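# Place capped bottles on colour-matched wall ledges

## Task

Set every bottle upright on the wall ledge whose label strip is the same colour as that bottle's cap, with its entire base resting on that ledge.

## Robot and tools

Robot: two seven-joint arms, left_arm and right_arm, each ending in a two-finger parallel gripper. The fingers point along the gripper's +z axis and close along its y axis. end_effector_position is the point midway between the pads when they are shut, just under 1 cm behind the fingertips. While closing, the tips travel about 17 mm further along +z, mostly while the pads are still more than 70 mm apart. A gripper pose does not fix the elbow, so a big wrist turn can swing the arm.

Frame: every position and quaternion uses one scene frame, in metres. Its origin lies on the z = 0 plane, under the midpoint between the two arm bases, which sit 0.70 m above it. +x points forward, the way both arms face, +z points up, and left_arm is on the +y side. Image left and right do not follow the arm names. Reported hand poses can be off by a few centimetres, more at long reach.

Row layout: a row always has 16 numbers. The first 8 are left_arm: x, y, z, qw, qx, qy, qz, opening. The next 8 are right_arm in the same order. x, y, z and the quaternion (w first) are an absolute goal pose for that gripper, not an offset. Opening runs from -1 (shut) to +1 (fully open, 0.145 m). A full close needs about 0.5 s or more. Both arms must be filled in even when only one moves. To keep an arm still, resend the pose it had in the last result before it began to stay, with the opening you want. To hold an orientation, repeat the same target quaternion in every row rather than copying the drifting reported one. A 0 in the opening slot is a real command, not a blank.

execute_actions(actions, cameras): actions is a list of actions. Each action is a table of up to 15 rows, one row per 1/30 s control step. A shorter table repeats its last row to fill 15 steps. An action is rejected for both arms if any target lies more than 0.6 m from that gripper's position at the action's start, measured along any of the gripper's current axes. The whole call is rejected if anything is malformed, or if the first action fails this check against the last reported state. An empty actions list returns the full state plus all camera images. cameras is a list of names (cam_high, cam_low), ["all"], or []. An unknown name voids the call.

move(target, speed, blend, opening_speed, grip_force, blocking, cameras): drives each gripper in a straight line to an absolute goal, given as one 16-number row or a list of up to 15 rows, with no 0.6 m limit. speed is in m/s, 0.002 to 1.1, default 0.25. Turning is capped at twice that value in rad/s. Give one speed, or one per target. blend is in metres per corner; 0 means a full stop at each target. opening_speed is per second on the -1..+1 scale, at least 0.2. grip_force is the per-pad force cap in newtons, 3 to 10. Give one value or one per arm; it lasts until changed. blocking=false returns after about 0.5 s while the move runs on, and a new move takes over from the running one. The whole move lasts at most 10 s. Paths do not avoid obstacles or the other arm, and grippers lag and can overshoot speed, especially with a stretched arm. A changed opening on the first target is applied at the start. On later targets it is applied after arrival and rest. The result adds a "move:" line naming how it ended (done, off_target, moving, held, fault) and any limits (paced = pose clipped, held = steps withheld). Neither done nor off_target tells you whether the gripper is touching something.

wait(seconds 0-10, cameras): lets time pass with the last commands held. stop(cameras): brakes a running move. zoom_image(camera, region): region is [x0, y0, x1, y1] in pixels of the latest full image from cam_high or cam_low, at most 504 by 504. read_manual(section): licence texts only. finished_scene(scene): ends the current scene for good. Make no further call in that reply.

Control behaviour: on every step the commanded orientation is clipped to within 32 degrees of the measured one, and position wins over orientation when both cannot be reached. One action may fall short of its goal. The result's "Hand target" line shows where each arm is actually being sent; send the remainder in the next action. "Tool commands" shows the current gripper commands.

Result lines: grip_measured is the measured opening on the -1..+1 scale. The last number of each arm's Joint positions is that opening in metres. To hold an object, keep commanding an opening well under grip_measured; the further below, the firmer the squeeze. The force cap is about 10 N per pad, for objects up to roughly 11 cm across. Joint torques follow the Joint positions order without the gripper and include the arm's own weight. Entries 3 and 4 wrap at ±28 N m. A Joint velocities line reading "within noise" means that arm is still. Calls that ran actions also list some per-step end_effector_position readings. Cameras cam_high and cam_low give 896x504 images; the supplied calibration is approximate, to within about a centimetre near mid-image.

Avoid: letting the arms or grippers touch or press on each other, including closing one gripper on the other's fingers. The controller's clearance check does not stop gripper-on-gripper contact. Also avoid knocking objects off the work area, dropping bottles or releasing them while they move, fast impacts, and hard pushes into fixed things or toward unreachable poses. Loose objects may occasionally be nudged by an outside push. Motors heat when holding loads, when the arm is stretched, or when straining; this continues while you think. A MOTOR HOT line appears at 85 °C. At 100 °C an OVER-TEMPERATURE FAULT stops that arm for 30-60 s or longer. Bottles must end up standing and stay put after release.

Each tool is called after "Emit:" as name([rows], argument=value, ...), one row to a line, values as JSON.

## Session

Emit:
execute_actions(actions=[])

Emit:
zoom_image(camera="cam_low", region=[320, 120, 620, 390])

Emit:
zoom_image(camera="cam_high", region=[400, 180, 700, 420])

Nothing of this call was run. Scene 2 begins with your next reply.

Nothing of this call was run. Scene 2 begins with your next reply.

Nothing of this call was run. Scene 2 begins with your next reply.

Emit:
execute_actions(actions=[])

Emit:
zoom_image(camera="cam_low", region=[320, 120, 620, 390])

Emit:
zoom_image(camera="cam_high", region=[400, 180, 700, 420])

Scene clock: 0.00 s.
left_arm: end_effector_position=(+0.2239, +0.1828, +0.6144) grip_measured=+1.00 end_effector_quat_wxyz=(-0.319, +0.395, -0.515, +0.691) | right_arm: end_effector_position=(+0.4009, -0.1655, +0.3728) grip_measured=+1.00 end_effector_quat_wxyz=(+0.260, +0.265, +0.837, +0.401)
Joint positions: left_arm=[-1.106 0.942 0.535 2.339 -0.48 -0.199 -0.367 0.145] | right_arm=[0.583 0.619 -0.841 0.925 -1.182 -0.496 -0.047 0.145]
Joint velocities: within noise
Joint torques (N m): no reading
Motor temperatures (°C): left_arm=[21 21 22 21 21 23 21] | right_arm=[20 22 22 19 20 19 21]
Hand target: left_arm +0.2239, +0.1828, +0.6144; -0.319, +0.395, -0.515, +0.691 | right_arm +0.4009, -0.1655, +0.3728; +0.260, +0.265, +0.837, +0.401
Tool commands: left_gripper/opening=+1.0 right_gripper/opening=+1.0

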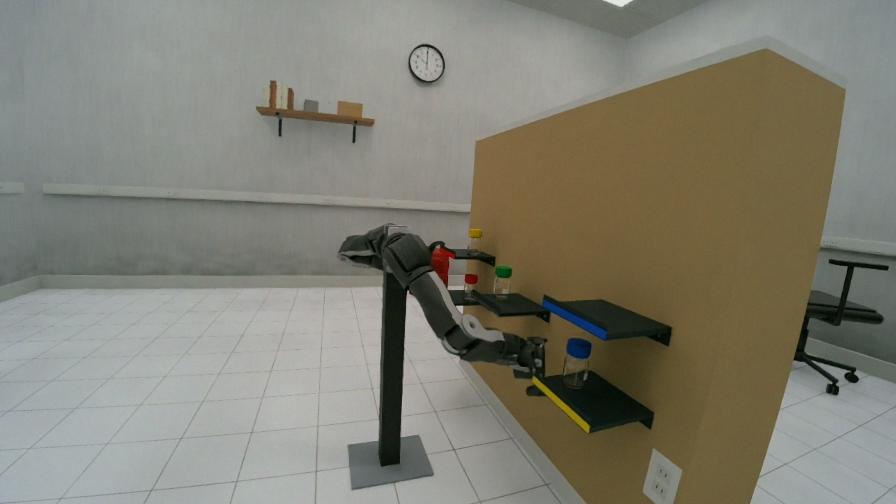

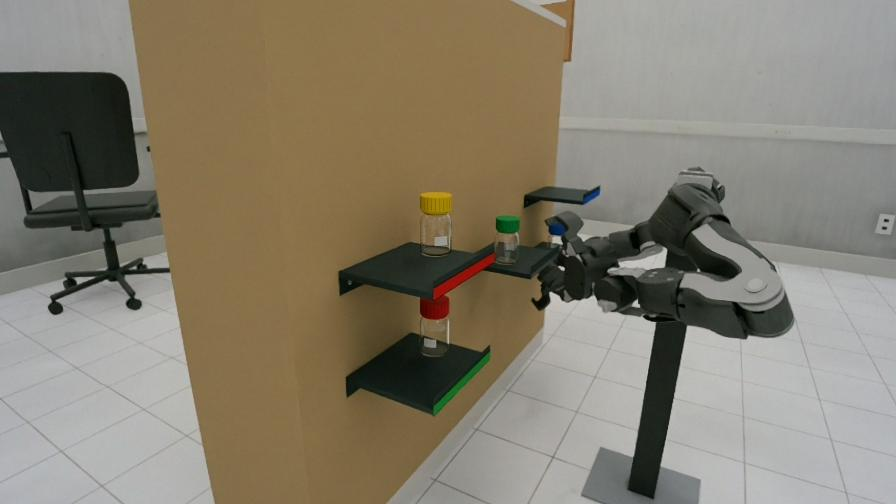

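Scaled by 1.680 from the camera's 896x504 image, which has a finer 1280x720 frame.

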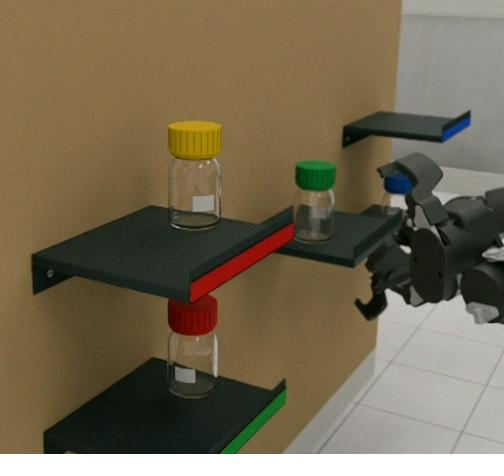

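Scaled by 1.680 from the camera's 896x504 image, which has a finer 1280x720 frame.

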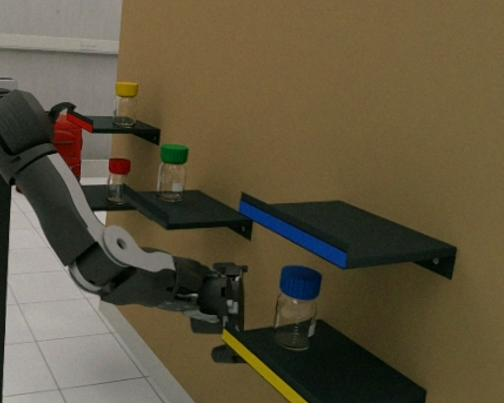

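Emit:
move([
  [0.24,0.27,0.70,0,0.7071,0,0.7071,1,0.26,-0.2,0.45,0,0.7071,0,0.7071,1],
  [0.25,0.345,0.70,0,0.7071,0,0.7071,1,0.25,-0.345,0.492,0,0.7071,0,0.7071,1],
  [0.38,0.345,0.695,0,0.7071,0,0.7071,1,0.382,-0.345,0.489,0,0.7071,0,0.7071,1],
], blend=[0.03,0.02,0], speed=[0.25,0.25,0.15], cameras=["all"])

Emit:
zoom_image(camera="cam_low", region=[380, 170, 620, 370])

Emit:
zoom_image(camera="cam_high", region=[440, 200, 680, 420])

Scene clock: 37.83 s.
left_arm: end_effector_position=(+0.3802, +0.3440, +0.6978) grip_measured=+1.00 end_effector_quat_wxyz=(+0.001, +0.705, -0.002, +0.709) | right_arm: end_effector_position=(+0.3823, -0.3468, +0.4915) grip_measured=+1.00 end_effector_quat_wxyz=(+0.002, +0.705, -0.003, +0.710)
Joint positions: left_arm=[-1.36 1.584 1.359 1.692 1.571 -0.008 -0.129 0.145] | right_arm=[0.074 0.711 0.004 1.224 0.726 -0.192 0.224 0.145]
Joint torques (N m): left_arm=[4.23 1.57 2.88 0.18 0.13 -0.67 -0.01] | right_arm=[3.92 5.89 1.78 2.78 0.18 -0.38 0.17]
Hand target: left_arm +0.3800, +0.3451, +0.6949; +0.000, +0.707, +0.000, +0.707 | right_arm +0.3820, -0.3449, +0.4890; +0.000, +0.707, +0.000, +0.707
Off the commanded pose: left_arm 0.003 m, 0 deg | right_arm 0.003 m, 1 deg.
move: done

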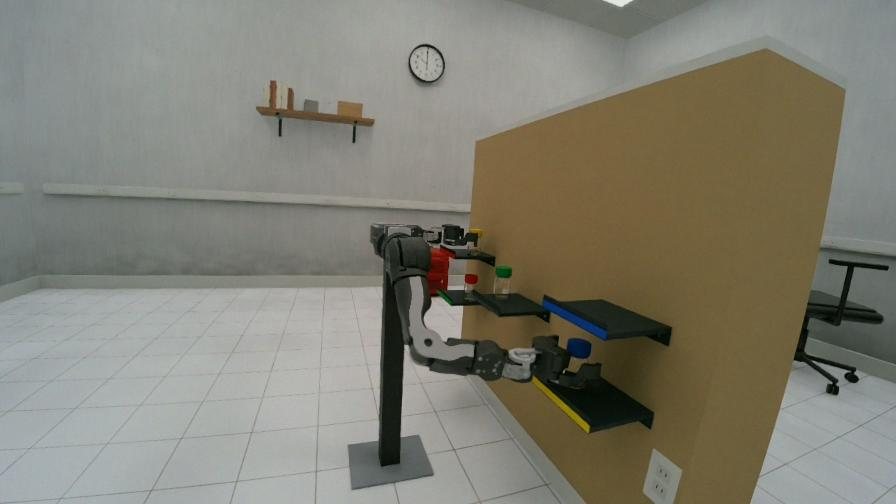

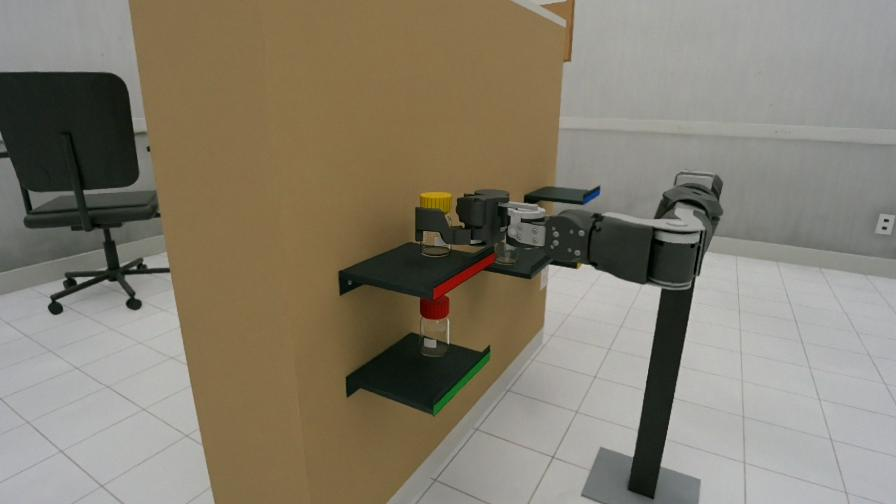

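Scaled by 2.100 from the camera's 896x504 image, which has a finer 1280x720 frame.

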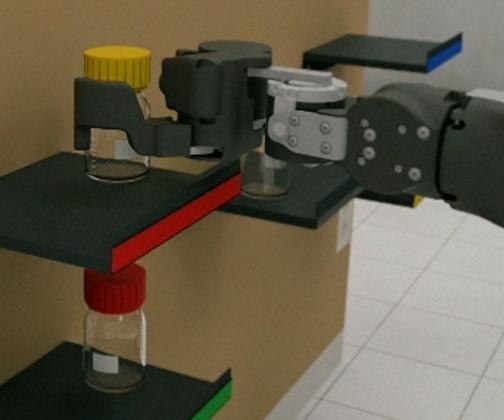

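Scaled by 2.100 from the camera's 896x504 image, which has a finer 1280x720 frame.

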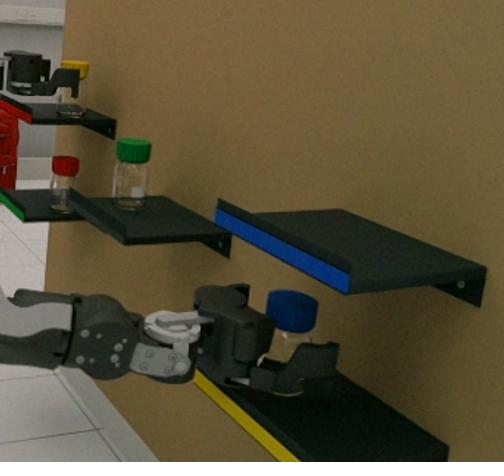

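Emit:
move([
  [0.38,0.345,0.697,0,0.7071,0,0.7071,-0.6,0.382,-0.345,0.49,0,0.7071,0,0.7071,-0.6],
  [0.38,0.345,0.745,0,0.7071,0,0.7071,-0.6,0.382,-0.345,0.527,0,0.7071,0,0.7071,-0.6],
  [0.33,0.2,0.745,0,0.7071,0,0.7071,-0.6,0.24,-0.345,0.53,0,0.7071,0,0.7071,-0.6],
  [0.33,0.02,0.745,0,0.7071,0,0.7071,-0.6,0.245,-0.345,0.735,0,0.7071,0,0.7071,-0.6],
  [0.38,-0.055,0.65,0,0.7071,0,0.7071,-0.6,0.382,-0.34,0.74,0,0.7071,0,0.7071,-0.6],
  [0.38,-0.055,0.602,0,0.7071,0,0.7071,-0.6,0.382,-0.34,0.702,0,0.7071,0,0.7071,-0.6],
], blend=[0,0.01,0.03,0.03,0.01,0], speed=[0.1,0.1,0.2,0.25,0.2,0.1], opening_speed=1.2, cameras=["all"])

Emit:
zoom_image(camera="cam_low", region=[420, 170, 620, 320])

Emit:
zoom_image(camera="cam_high", region=[440, 220, 680, 400])

Scene clock: 65.70 s.
left_arm: end_effector_position=(+0.3038, +0.0507, +0.6304) grip_measured=-0.28 end_effector_quat_wxyz=(+0.276, +0.713, -0.298, +0.571) | right_arm: end_effector_position=(+0.3821, -0.3392, +0.6985) grip_measured=-0.31 end_effector_quat_wxyz=(+0.005, +0.710, +0.010, +0.704)
Joint positions: left_arm=[-1.407 2.011 1.188 2.181 1.584 -0.05 -0.192 0.054] | right_arm=[-1.311 1.596 1.322 1.701 1.559 0.023 -0.148 0.052]
Joint torques (N m): left_arm=[5.5 0.7 2.62 0.42 0.1 -0.98 0.27] | right_arm=[3.39 1.7 6.22 0.42 0.07 -0.76 -0.17]
Hand target: left_arm +0.3036, +0.0504, +0.6307; +0.280, +0.711, -0.296, +0.572 | right_arm +0.3819, -0.3400, +0.7019; +0.006, +0.705, +0.007, +0.709
Off the commanded pose: left_arm 0.133 m, 49 deg; orientation clipped | right_arm 0.004 m, 1 deg.
joint read past its limit (left arm) — joint 2 (shoulder roll), upper limit.
joint sent to its limit (left arm) — joint 1 (shoulder pitch), lower limit; joint 2 (shoulder roll), upper limit; joint 5 (forearm roll), upper limit. The joint targets are off in position and orientation.
joint sent to its limit (right arm) — joint 1 (shoulder pitch), lower limit; joint 5 (forearm roll), upper limit. The joint targets still meet the commanded pose.
move: off_target (left_arm, right_arm); limits=paced

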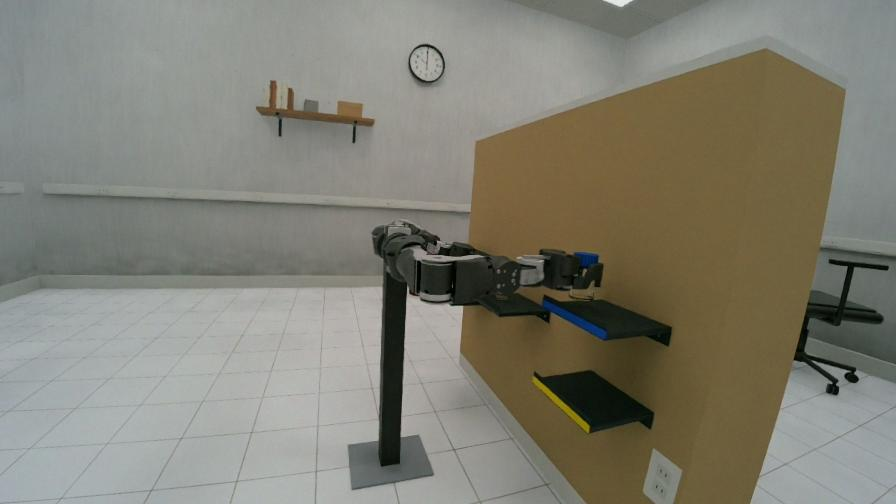

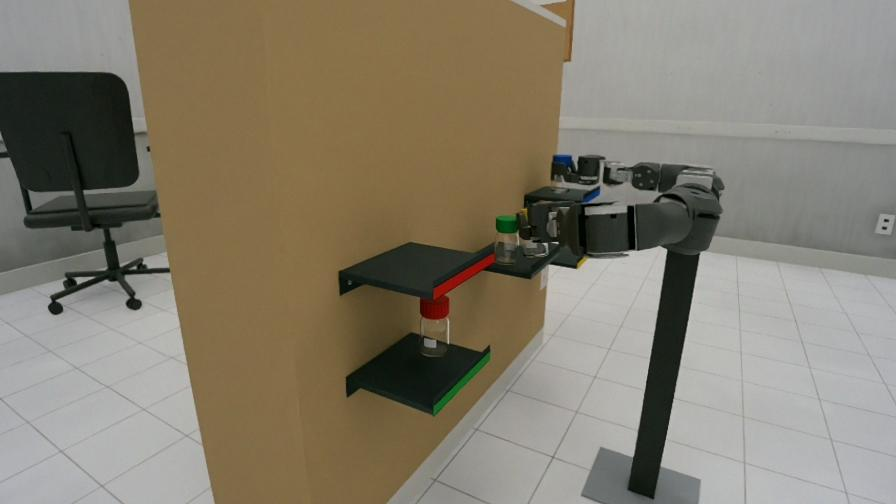

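Scaled by 2.520 from the camera's 896x504 image, which has a finer 1280x720 frame.

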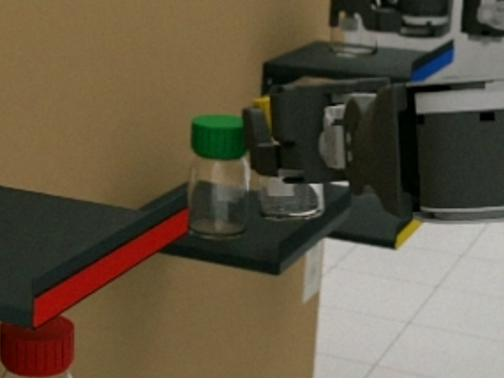

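Scaled by 2.100 from the camera's 896x504 image, which has a finer 1280x720 frame.

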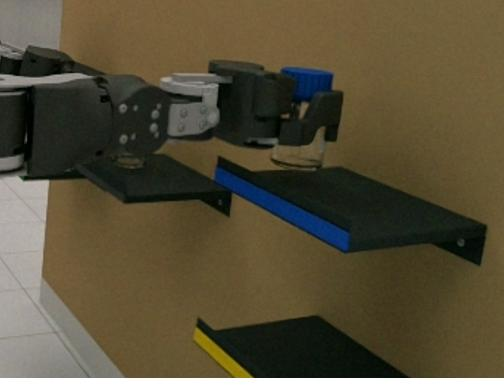

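Emit:
move([
  [0.30,0.06,0.70,0.278,0.712,-0.297,0.572,-0.6,0.382,-0.34,0.682,0,0.7071,0,0.7071,-0.6],
  [0.26,0.2,0.68,0,0.7071,0,0.7071,-0.6,0.382,-0.34,0.682,0,0.7071,0,0.7071,-0.6],
  [0.235,0.31,0.58,0,0.7071,0,0.7071,-0.6,0.382,-0.34,0.682,0,0.7071,0,0.7071,-0.6],
], blend=[0.02,0.03,0], speed=[0.06,0.2,0.2], cameras=["all"])

Emit:
zoom_image(camera="cam_high", region=[440, 220, 680, 400])

Scene clock: 88.57 s.
left_arm: end_effector_position=(+0.2350, +0.3117, +0.5781) grip_measured=-0.28 end_effector_quat_wxyz=(-0.003, +0.711, +0.001, +0.703) | right_arm: end_effector_position=(+0.3817, -0.3395, +0.6839) grip_measured=-0.31 end_effector_quat_wxyz=(+0.002, +0.706, +0.005, +0.708)
Joint positions: left_arm=[-1.389 0.977 0.79 2.146 1.105 -0.44 -0.138 0.054] | right_arm=[-1.311 1.596 1.243 1.701 1.559 -0.07 -0.152 0.052]
Joint torques (N m): left_arm=[0.73 1.15 1.84 3 0.03 -0.97 0.23] | right_arm=[3.47 2.31 3.43 0.18 0.05 -0.67 -0.13]
Hand target: left_arm +0.2350, +0.3100, +0.5800; +0.000, +0.707, +0.000, +0.707 | right_arm +0.3819, -0.3400, +0.6818; +0.003, +0.707, +0.003, +0.708
Off the commanded pose: left_arm 0.003 m, 1 deg | right_arm 0.002 m, 1 deg.
joint sent to its limit (right arm) — joint 1 (shoulder pitch), lower limit; joint 5 (forearm roll), upper limit. The joint targets still meet the commanded pose.
move: done

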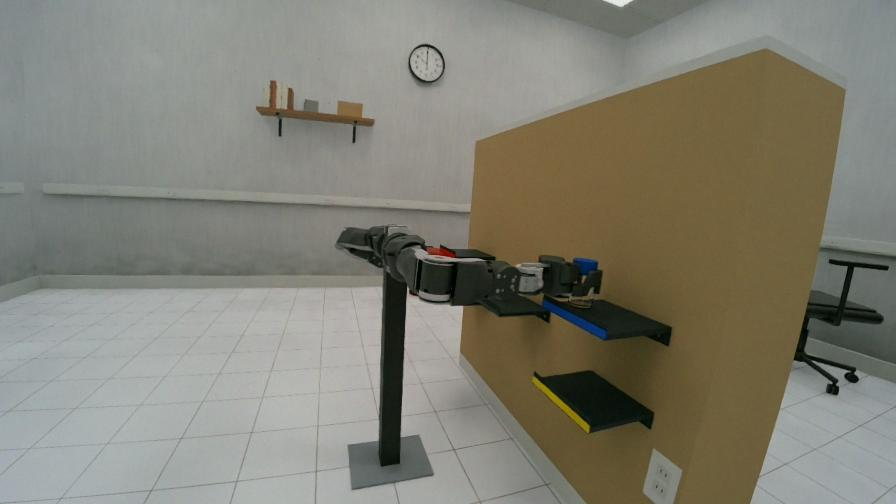

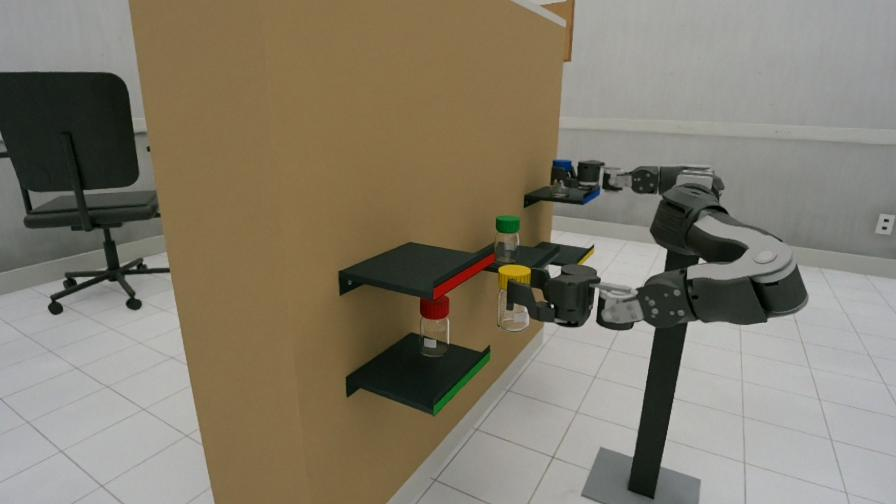

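Scaled by 2.100 from the camera's 896x504 image, which has a finer 1280x720 frame.

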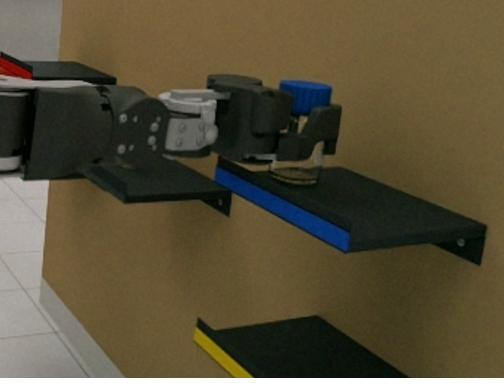

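Emit:
move([
  [0.27,0.2,0.45,0,0.7071,0,0.7071,-0.6,0.382,-0.34,0.672,0,0.7071,0,0.7071,-0.6],
  [0.31,0.16,0.42,0,0.7071,0,0.7071,-0.6,0.382,-0.34,0.672,0,0.7071,0,0.7071,-0.6],
], blend=[0.03,0], speed=[0.2,0.2], cameras=["all"])

Emit:
zoom_image(camera="cam_high", region=[440, 220, 680, 400])

Scene clock: 105.07 s.
left_arm: end_effector_position=(+0.3101, +0.1594, +0.4196) grip_measured=-0.28 end_effector_quat_wxyz=(+0.001, +0.710, +0.001, +0.705) | right_arm: end_effector_position=(+0.3818, -0.3396, +0.6826) grip_measured=-0.31 end_effector_quat_wxyz=(-0.001, +0.693, +0.002, +0.721)
Joint positions: left_arm=[-0.151 0.472 -0.527 1.544 0.351 -0.384 -0.489 0.054] | right_arm=[-1.307 1.6 1.205 1.698 1.558 -0.141 -0.153 0.052]
Joint torques (N m): left_arm=[3.26 1.91 0.92 4.1 -0.25 -0.92 0.1] | right_arm=[2.73 2.57 1.69 0.21 0.11 0.11 -0.13]
Hand target: left_arm +0.3100, +0.1599, +0.4201; +0.000, +0.707, +0.000, +0.707 | right_arm +0.3817, -0.3400, +0.6721; +0.001, +0.707, +0.001, +0.707
Off the commanded pose: left_arm 0.001 m, 0 deg | right_arm 0.011 m, 2 deg.
joint sent to its limit (right arm) — joint 1 (shoulder pitch), lower limit; joint 5 (forearm roll), upper limit. The joint targets still meet the commanded pose.
move: off_target (right_arm)

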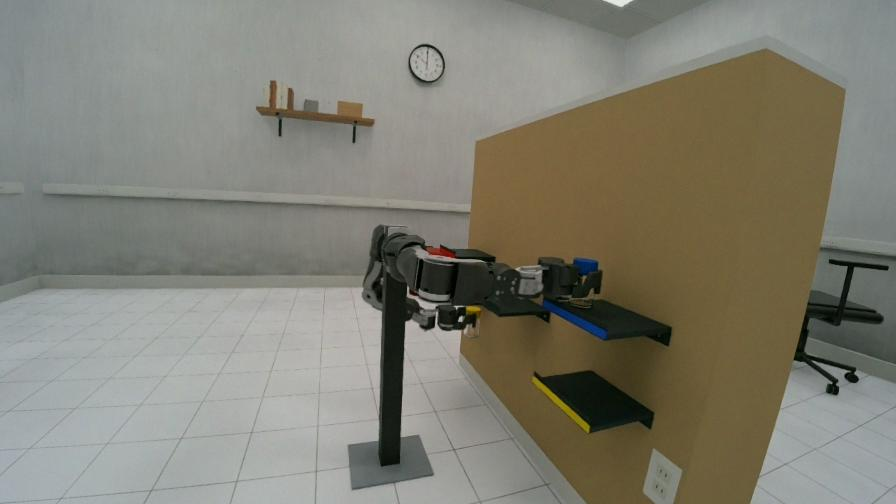

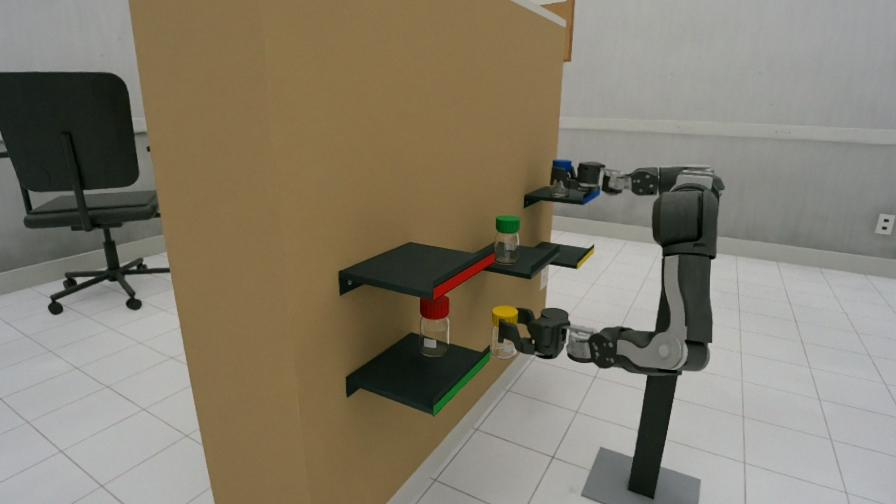

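Scaled by 2.100 from the camera's 896x504 image, which has a finer 1280x720 frame.

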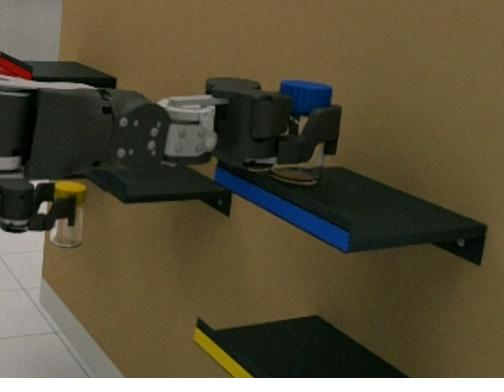

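Emit:
move([
  [0.31,0.16,0.42,0,0.7071,0,0.7071,-0.6,0.3818,-0.34,0.682,0,0.7071,0,0.7071,0.4],
  [0.27,0.14,0.55,0,0.7071,0,0.7071,-0.6,0.25,-0.345,0.70,0,0.7071,0,0.7071,0.4],
  [0.27,0.1,0.66,0,0.7071,0,0.7071,-0.6,0.25,-0.34,0.62,0,0.7071,0,0.7071,0.4],
  [0.295,-0.01,0.67,0,0.7071,0,0.7071,-0.6,0.24,-0.34,0.56,0,0.7071,0,0.7071,0.4],
  [0.31,-0.055,0.66,0,0.7071,0,0.7071,-0.6,0.24,-0.34,0.56,0,0.7071,0,0.7071,0.4],
  [0.38,-0.055,0.65,0,0.7071,0,0.7071,-0.6,0.24,-0.34,0.54,0,0.7071,0,0.7071,0.4],
  [0.38,-0.055,0.60,0,0.7071,0,0.7071,-0.6,0.25,-0.34,0.52,0,0.7071,0,0.7071,0.4],
], blend=[0,0.02,0.03,0.02,0.02,0.01,0], speed=[0.1,0.2,0.2,0.2,0.2,0.2,0.08], opening_speed=1.5, cameras=["all"])

Emit:
zoom_image(camera="cam_low", region=[420, 150, 620, 300])

Emit:
zoom_image(camera="cam_high", region=[440, 220, 680, 400])

Scene clock: 124.90 s.
left_arm: end_effector_position=(+0.3796, -0.0550, +0.6026) grip_measured=-0.29 end_effector_quat_wxyz=(+0.001, +0.707, +0.002, +0.708) | right_arm: end_effector_position=(+0.2505, -0.3401, +0.5213) grip_measured=+0.40 end_effector_quat_wxyz=(+0.000, +0.707, +0.001, +0.708)
Joint positions: left_arm=[0.752 -0.064 -1.123 1.526 0.676 0.306 -1.245 0.054] | right_arm=[-0.925 0.922 0.412 1.802 1.009 -0.46 0.061 0.105]
Joint torques (N m): left_arm=[7.24 -2.28 1.07 3.18 -0.43 -0.42 0.23] | right_arm=[0.65 3.52 2.63 1.99 0.09 -0.49 -0.04]
Hand target: left_arm +0.3800, -0.0550, +0.6001; +0.000, +0.707, +0.000, +0.707 | right_arm +0.2500, -0.3401, +0.5200; +0.000, +0.707, +0.000, +0.707
Off the commanded pose: left_arm 0.003 m, 0 deg | right_arm 0.001 m, 0 deg.
move: done

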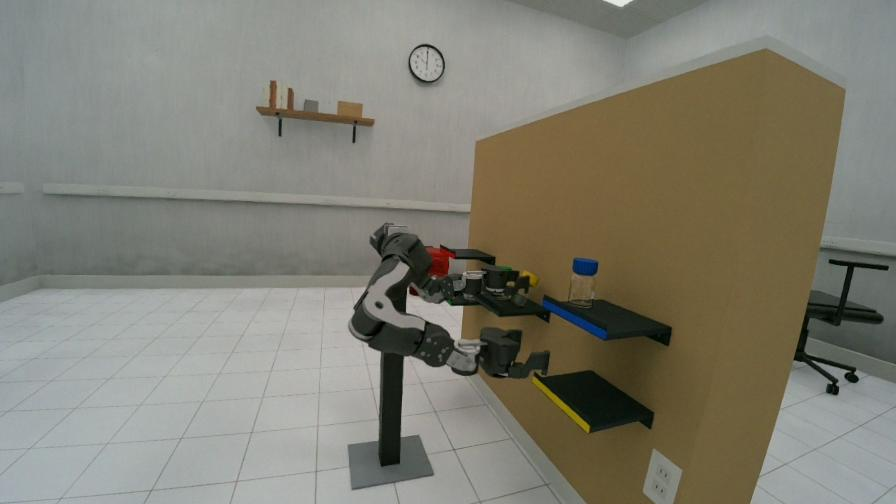

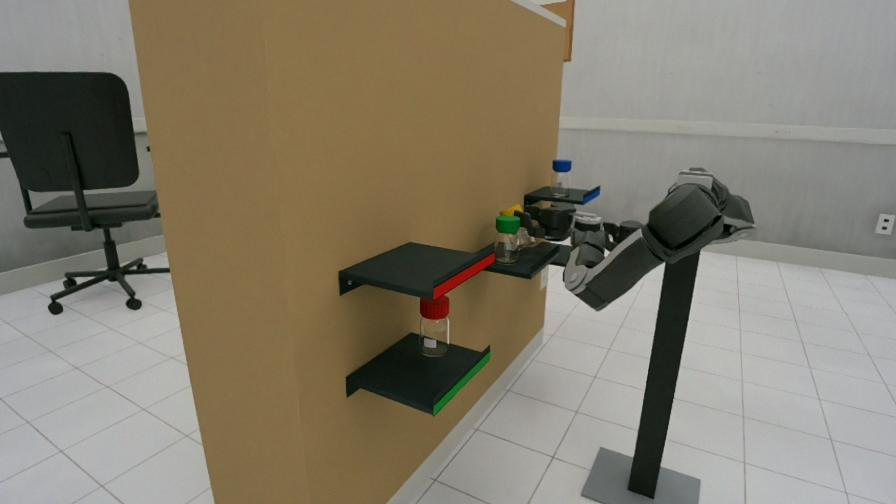

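Scaled by 2.520 from the camera's 896x504 image, which has a finer 1280x720 frame.

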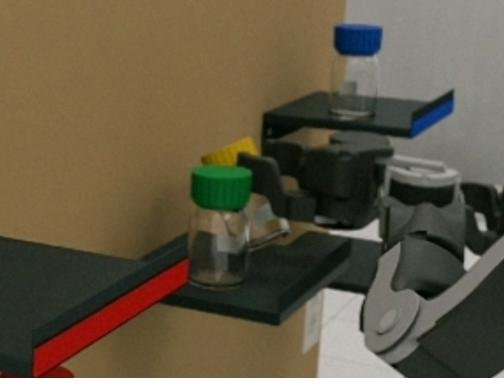

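Scaled by 2.100 from the camera's 896x504 image, which has a finer 1280x720 frame.

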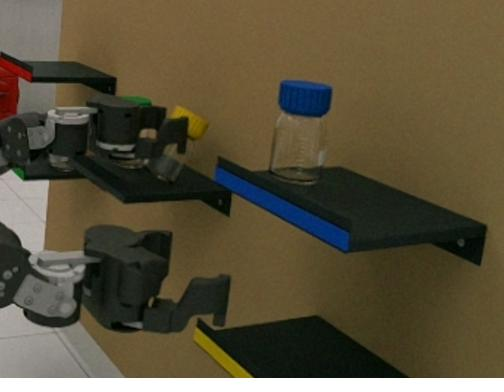

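Emit:
move([
  [0.375,-0.055,0.64,0,0.7071,0,0.7071,-0.6,0.25,-0.34,0.52,0,0.7071,0,0.7071,0.4],
  [0.36,-0.055,0.63,0,0.6156,0,0.788,-0.6,0.25,-0.34,0.52,0,0.7071,0,0.7071,0.4],
  [0.36,-0.055,0.602,0,0.6156,0,0.788,-0.6,0.25,-0.34,0.52,0,0.7071,0,0.7071,0.4],
], speed=[0.15,0.15,0.05], blend=[0.01,0.005,0], cameras=["all"])

Emit:
zoom_image(camera="cam_low", region=[420, 150, 620, 300])

Emit:
zoom_image(camera="cam_high", region=[440, 230, 600, 350])

Scene clock: 198.90 s.
left_arm: end_effector_position=(+0.3601, -0.0560, +0.6019) grip_measured=-0.29 end_effector_quat_wxyz=(+0.002, +0.619, -0.001, +0.786) | right_arm: end_effector_position=(+0.2505, -0.3401, +0.5213) grip_measured=+0.40 end_effector_quat_wxyz=(+0.000, +0.707, +0.001, +0.708)
Joint positions: left_arm=[0.746 -0.004 -1.302 1.502 0.491 0.07 -1.299 0.054] | right_arm=[-0.925 0.922 0.412 1.802 1.009 -0.46 0.061 0.105]
Joint torques (N m): left_arm=[7.5 -2.44 1.44 3.41 -0.66 -0.37 -0.03] | right_arm=[0.57 3.47 2.59 2.02 0.09 -0.49 -0.02]
Hand target: left_arm +0.3600, -0.0550, +0.6020; +0.000, +0.616, +0.000, +0.788 | right_arm +0.2500, -0.3401, +0.5200; +0.000, +0.707, +0.000, +0.707
Off the commanded pose: left_arm 0.001 m, 1 deg | right_arm 0.001 m, 0 deg.
move: done

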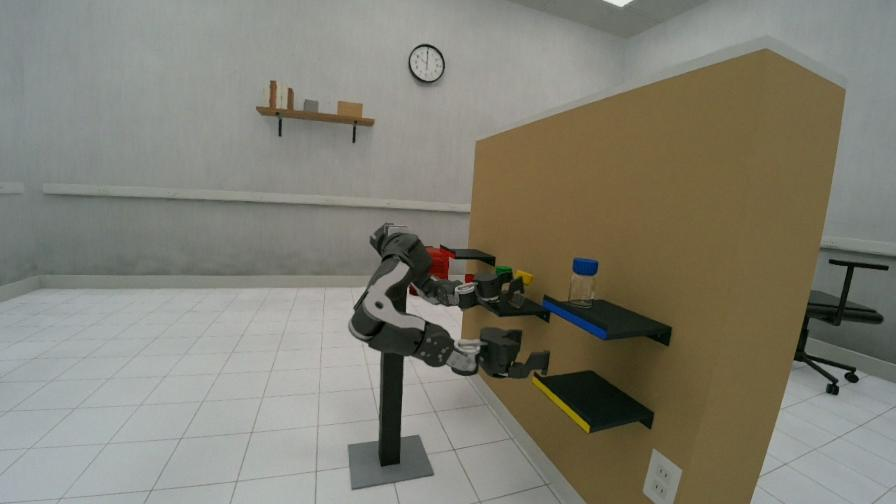

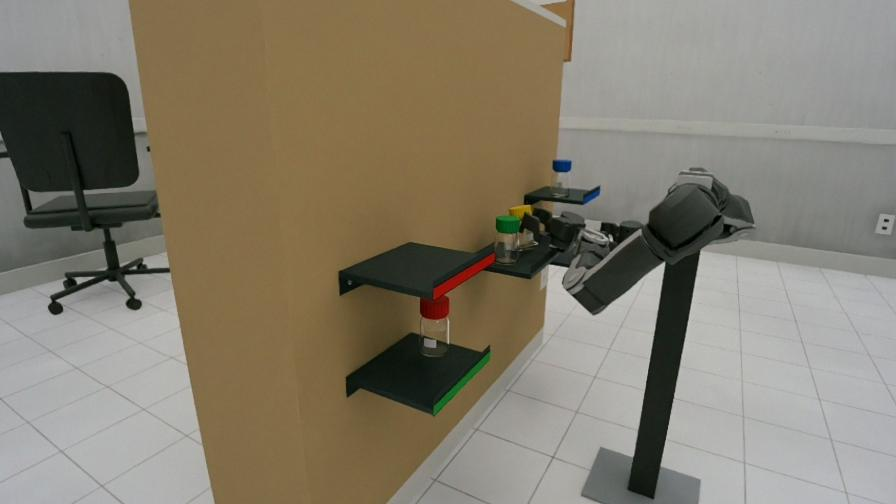

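Scaled by 2.520 from the camera's 896x504 image, which has a finer 1280x720 frame.

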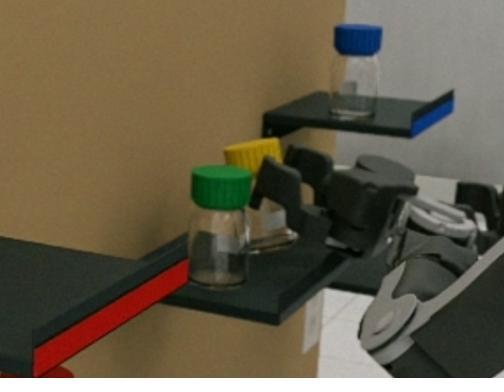

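Scaled by 3.150 from the camera's 896x504 image, which has a finer 1280x720 frame.

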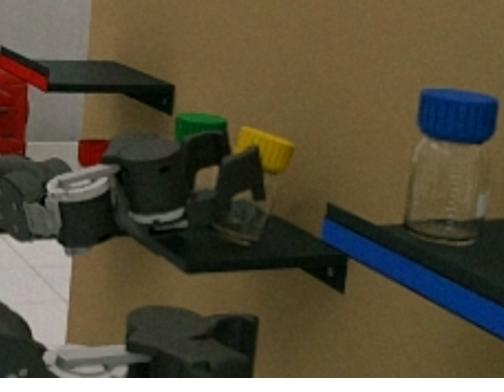

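Emit:
move(target=[0.358,-0.055,0.578,0,0.6156,0,0.788,-0.6,0.25,-0.34,0.52,0,0.7071,0,0.7071,0.4], speed=0.04, cameras=["all"])

Emit:
zoom_image(camera="cam_low", region=[420, 150, 620, 300])

Emit:
zoom_image(camera="cam_high", region=[440, 230, 600, 350])

Scene clock: 205.87 s.
left_arm: end_effector_position=(+0.3564, -0.0552, +0.5941) grip_measured=-0.29 end_effector_quat_wxyz=(+0.002, +0.595, +0.005, +0.803) | right_arm: end_effector_position=(+0.2505, -0.3401, +0.5213) grip_measured=+0.40 end_effector_quat_wxyz=(+0.000, +0.707, +0.001, +0.708)
Joint positions: left_arm=[0.692 -0.013 -1.297 1.451 0.38 -0.004 -1.284 0.054] | right_arm=[-0.925 0.922 0.412 1.802 1.009 -0.46 0.061 0.105]
Joint torques (N m): left_arm=[3.05 -1.78 0.8 1.07 0.61 -0.31 0.33] | right_arm=[0.62 3.55 2.61 1.96 0.1 -0.5 -0.05]
Hand target: left_arm +0.3575, -0.0547, +0.5781; +0.000, +0.616, +0.000, +0.788 | right_arm +0.2500, -0.3401, +0.5200; +0.000, +0.707, +0.000, +0.707
Off the commanded pose: left_arm 0.016 m, 3 deg | right_arm 0.001 m, 0 deg.
move: off_target (left_arm)

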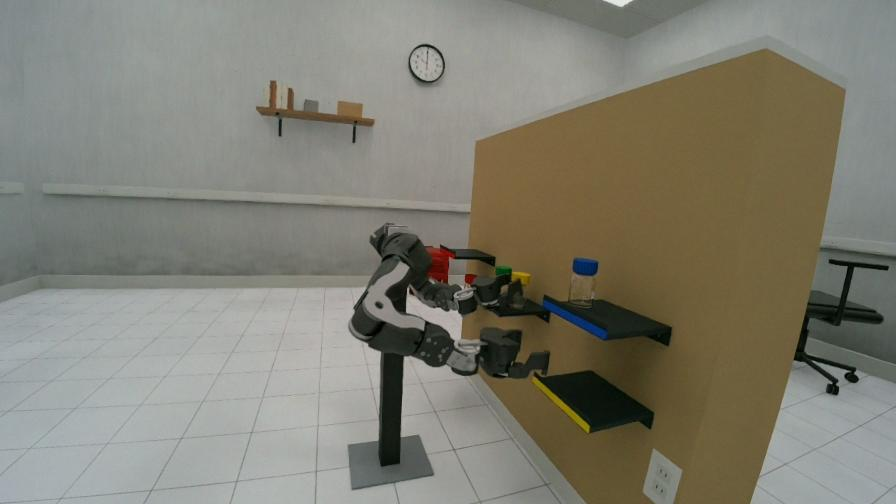

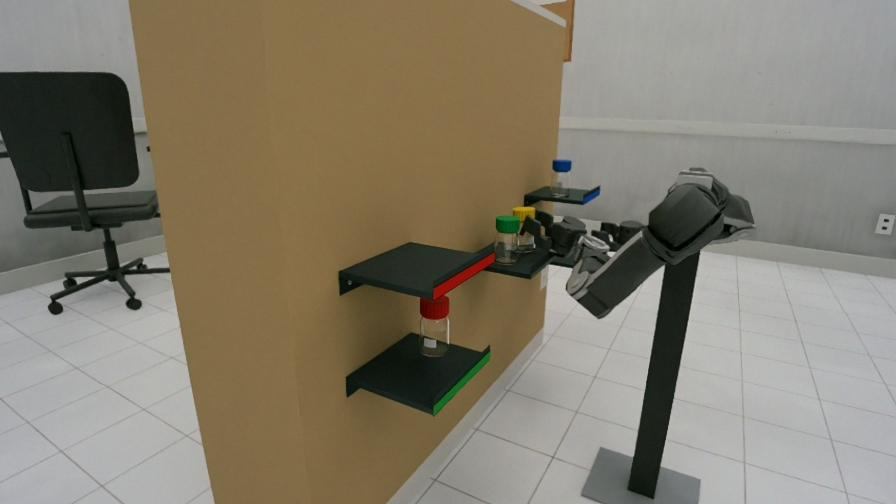

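Scaled by 2.520 from the camera's 896x504 image, which has a finer 1280x720 frame.

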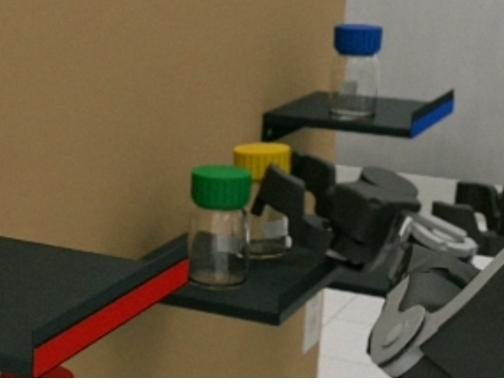

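Scaled by 3.150 from the camera's 896x504 image, which has a finer 1280x720 frame.

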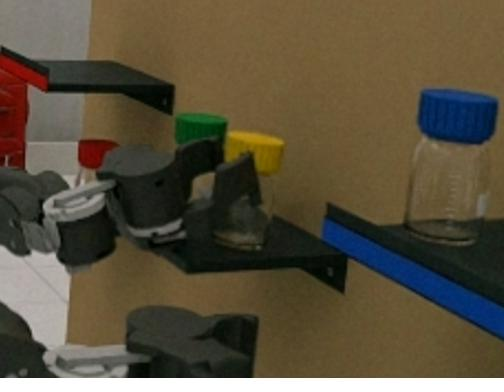

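Emit:
move([
  [0.3564,-0.055,0.5935,0,0.6,0,0.8,0.12,0.25,-0.34,0.52,0,0.7071,0,0.7071,0.4],
  [0.275,-0.045,0.615,0,0.6156,0,0.788,0.12,0.27,-0.2,0.45,0,0.7071,0,0.7071,0.4],
  [0.265,0.13,0.6,0,0.7071,0,0.7071,0.12,0.31,-0.16,0.42,0,0.7071,0,0.7071,0.4],
  [0.26,0.2,0.5,0,0.7071,0,0.7071,0.12,0.28,-0.14,0.52,0,0.7071,0,0.7071,0.4],
  [0.24,0.345,0.497,0,0.7071,0,0.7071,0.9,0.27,-0.13,0.59,0,0.7071,0,0.7071,0.15],
  [0.384,0.35,0.496,0,0.7071,0,0.7071,0.9,0.27,-0.11,0.605,0,0.7071,0,0.7071,0.15],
], blend=[0,0.02,0.03,0.03,0,0], speed=[0.1,0.15,0.25,0.25,0.25,0.18], opening_speed=1.5, cameras=["all"])

Emit:
zoom_image(camera="cam_low", region=[400, 170, 620, 370])

Emit:
zoom_image(camera="cam_high", region=[440, 230, 600, 350])

Scene clock: 227.70 s.
left_arm: end_effector_position=(+0.3849, +0.3509, +0.4997) grip_measured=+0.90 end_effector_quat_wxyz=(-0.001, +0.703, +0.002, +0.711) | right_arm: end_effector_position=(+0.2708, -0.1096, +0.6044) grip_measured=+0.15 end_effector_quat_wxyz=(+0.001, +0.701, -0.002, +0.713)
Joint positions: left_arm=[0.173 0.985 -0.438 1.226 1.071 -0.385 0.061 0.139] | right_arm=[-0.237 0.229 -0.435 2.438 0.11 0.537 -0.541 0.087]
Joint torques (N m): left_arm=[5.18 6.47 1.89 2.07 0.14 -0.53 0.23] | right_arm=[1.41 -0.09 -0.03 4.31 -0.23 -0.26 -0.06]
Hand target: left_arm +0.3840, +0.3500, +0.4961; +0.000, +0.707, +0.000, +0.707 | right_arm +0.2704, -0.1099, +0.6047; +0.003, +0.701, -0.003, +0.713
Off the commanded pose: left_arm 0.004 m, 1 deg | right_arm 0.001 m, 1 deg.
joint sent to its limit (right arm) — joint 4 (elbow), upper limit, where the elbow is as bent as it goes. The joint targets still meet the commanded pose.
move: off_target (left_arm)

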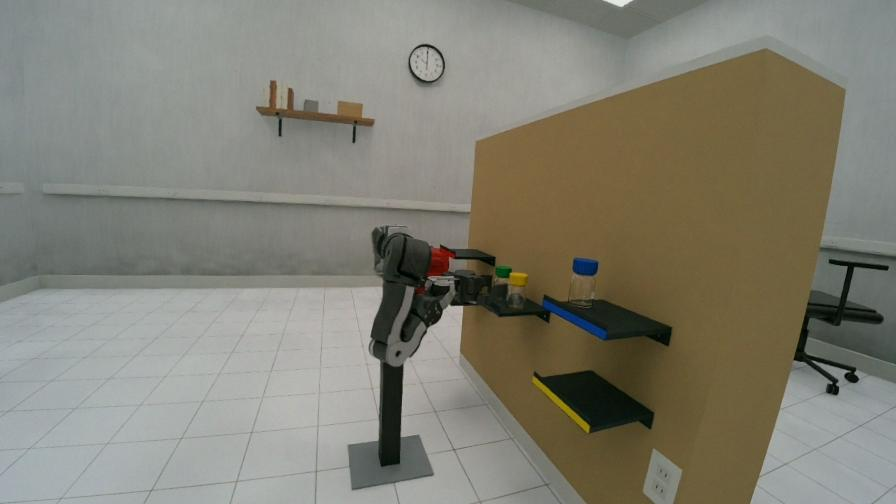

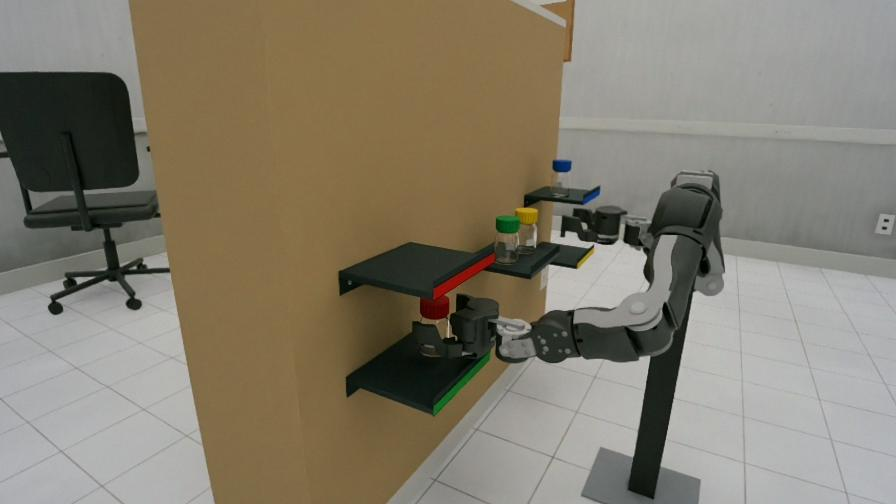

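Scaled by 2.291 from the camera's 896x504 image, which has a finer 1280x720 frame.

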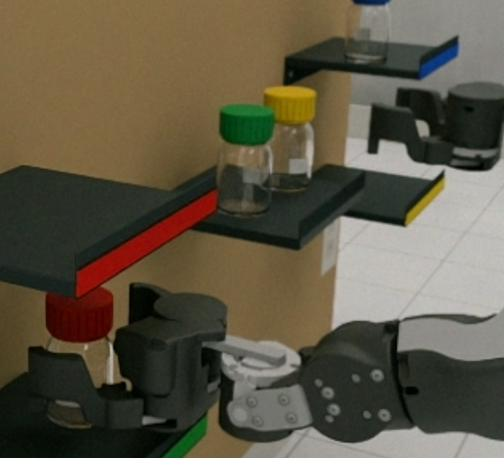

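Scaled by 3.150 from the camera's 896x504 image, which has a finer 1280x720 frame.

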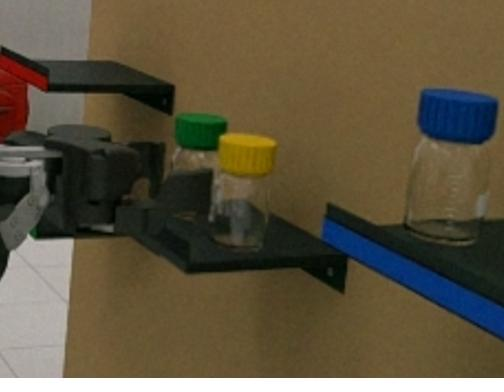

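Emit:
move([
  [0.3845,0.35,0.498,0,0.7071,0,0.7071,-0.6,0.2706,-0.11,0.6046,0,0.7071,0,0.7071,0.15],
  [0.3845,0.35,0.54,0,0.7071,0,0.7071,-0.6,0.287,-0.06,0.61,0,0.7071,0,0.7071,0.15],
  [0.24,0.345,0.543,0,0.7071,0,0.7071,-0.6,0.358,-0.056,0.598,0,0.7071,0,0.7071,-0.6],
], blend=[0,0.005,0], speed=[0.1,0.12,0.2], opening_speed=1.3, cameras=["all"])

Emit:
zoom_image(camera="cam_low", region=[420, 170, 620, 340])

Emit:
zoom_image(camera="cam_high", region=[440, 230, 600, 350])

Scene clock: 257.17 s.
left_arm: end_effector_position=(+0.2399, +0.3456, +0.5418) grip_measured=-0.24 end_effector_quat_wxyz=(-0.001, +0.710, +0.002, +0.704) | right_arm: end_effector_position=(+0.3578, -0.0568, +0.5983) grip_measured=-0.27 end_effector_quat_wxyz=(+0.002, +0.707, -0.001, +0.707)
Joint positions: left_arm=[-1.247 1.05 0.599 1.88 1.15 -0.574 0 0.058] | right_arm=[0.184 -0.013 -0.505 1.983 0.091 0.579 -0.554 0.055]
Joint torques (N m): left_arm=[0.94 2.25 2.37 2.17 0.1 -0.86 0.2] | right_arm=[4.02 -1.65 0.09 3.54 -0.09 -0.48 0.1]
Hand target: left_arm +0.2400, +0.3450, +0.5430; +0.000, +0.707, +0.000, +0.707 | right_arm +0.3580, -0.0560, +0.5980; +0.000, +0.707, +0.000, +0.707
Off the commanded pose: left_arm 0.001 m, 1 deg | right_arm 0.001 m, 0 deg.
move: done

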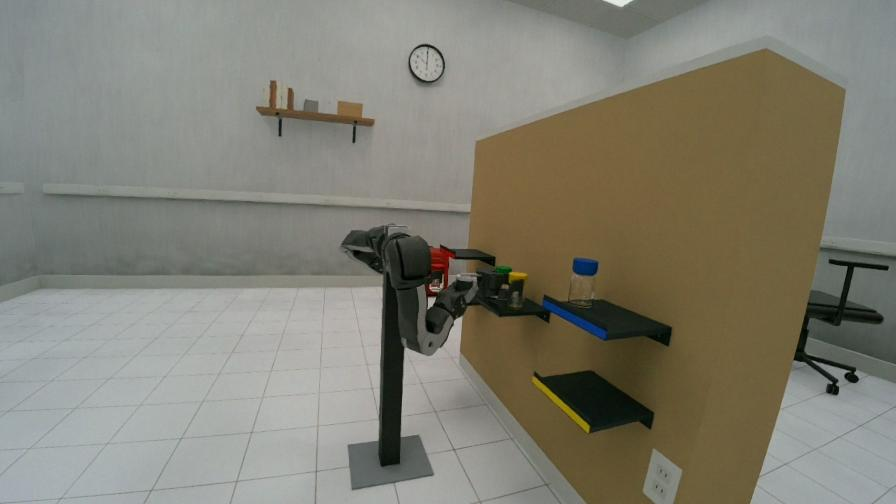

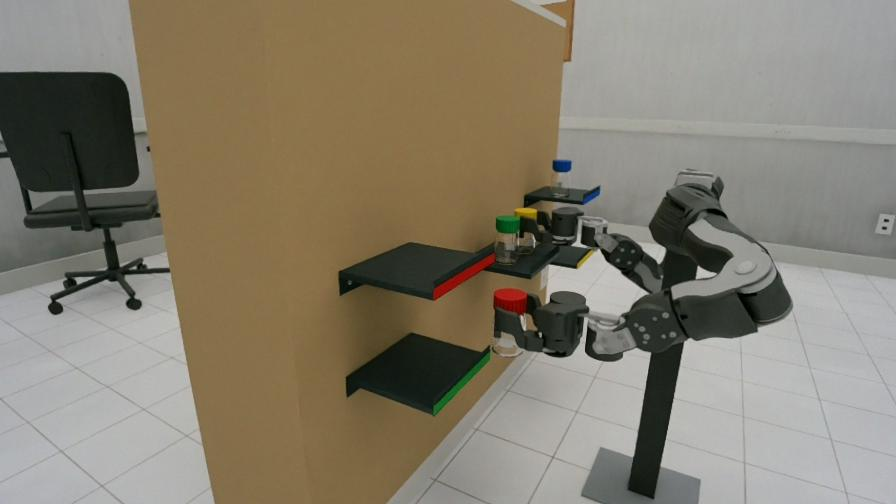

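Scaled by 2.520 from the camera's 896x504 image, which has a finer 1280x720 frame.

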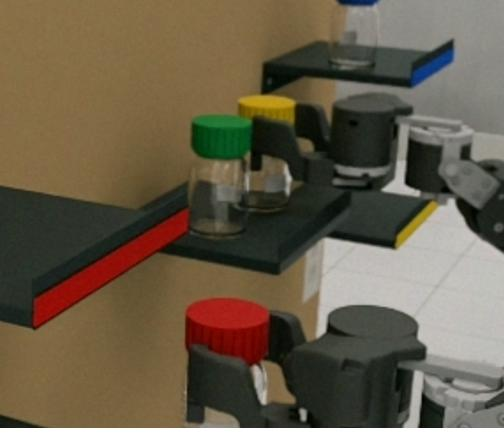

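Scaled by 3.150 from the camera's 896x504 image, which has a finer 1280x720 frame.

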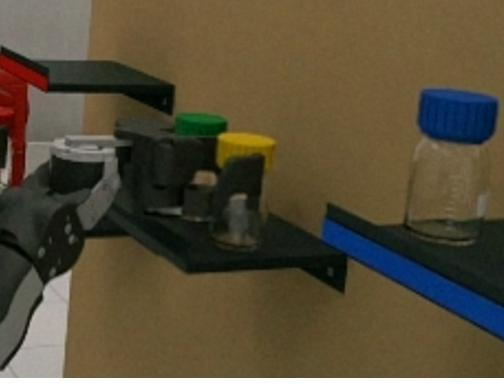

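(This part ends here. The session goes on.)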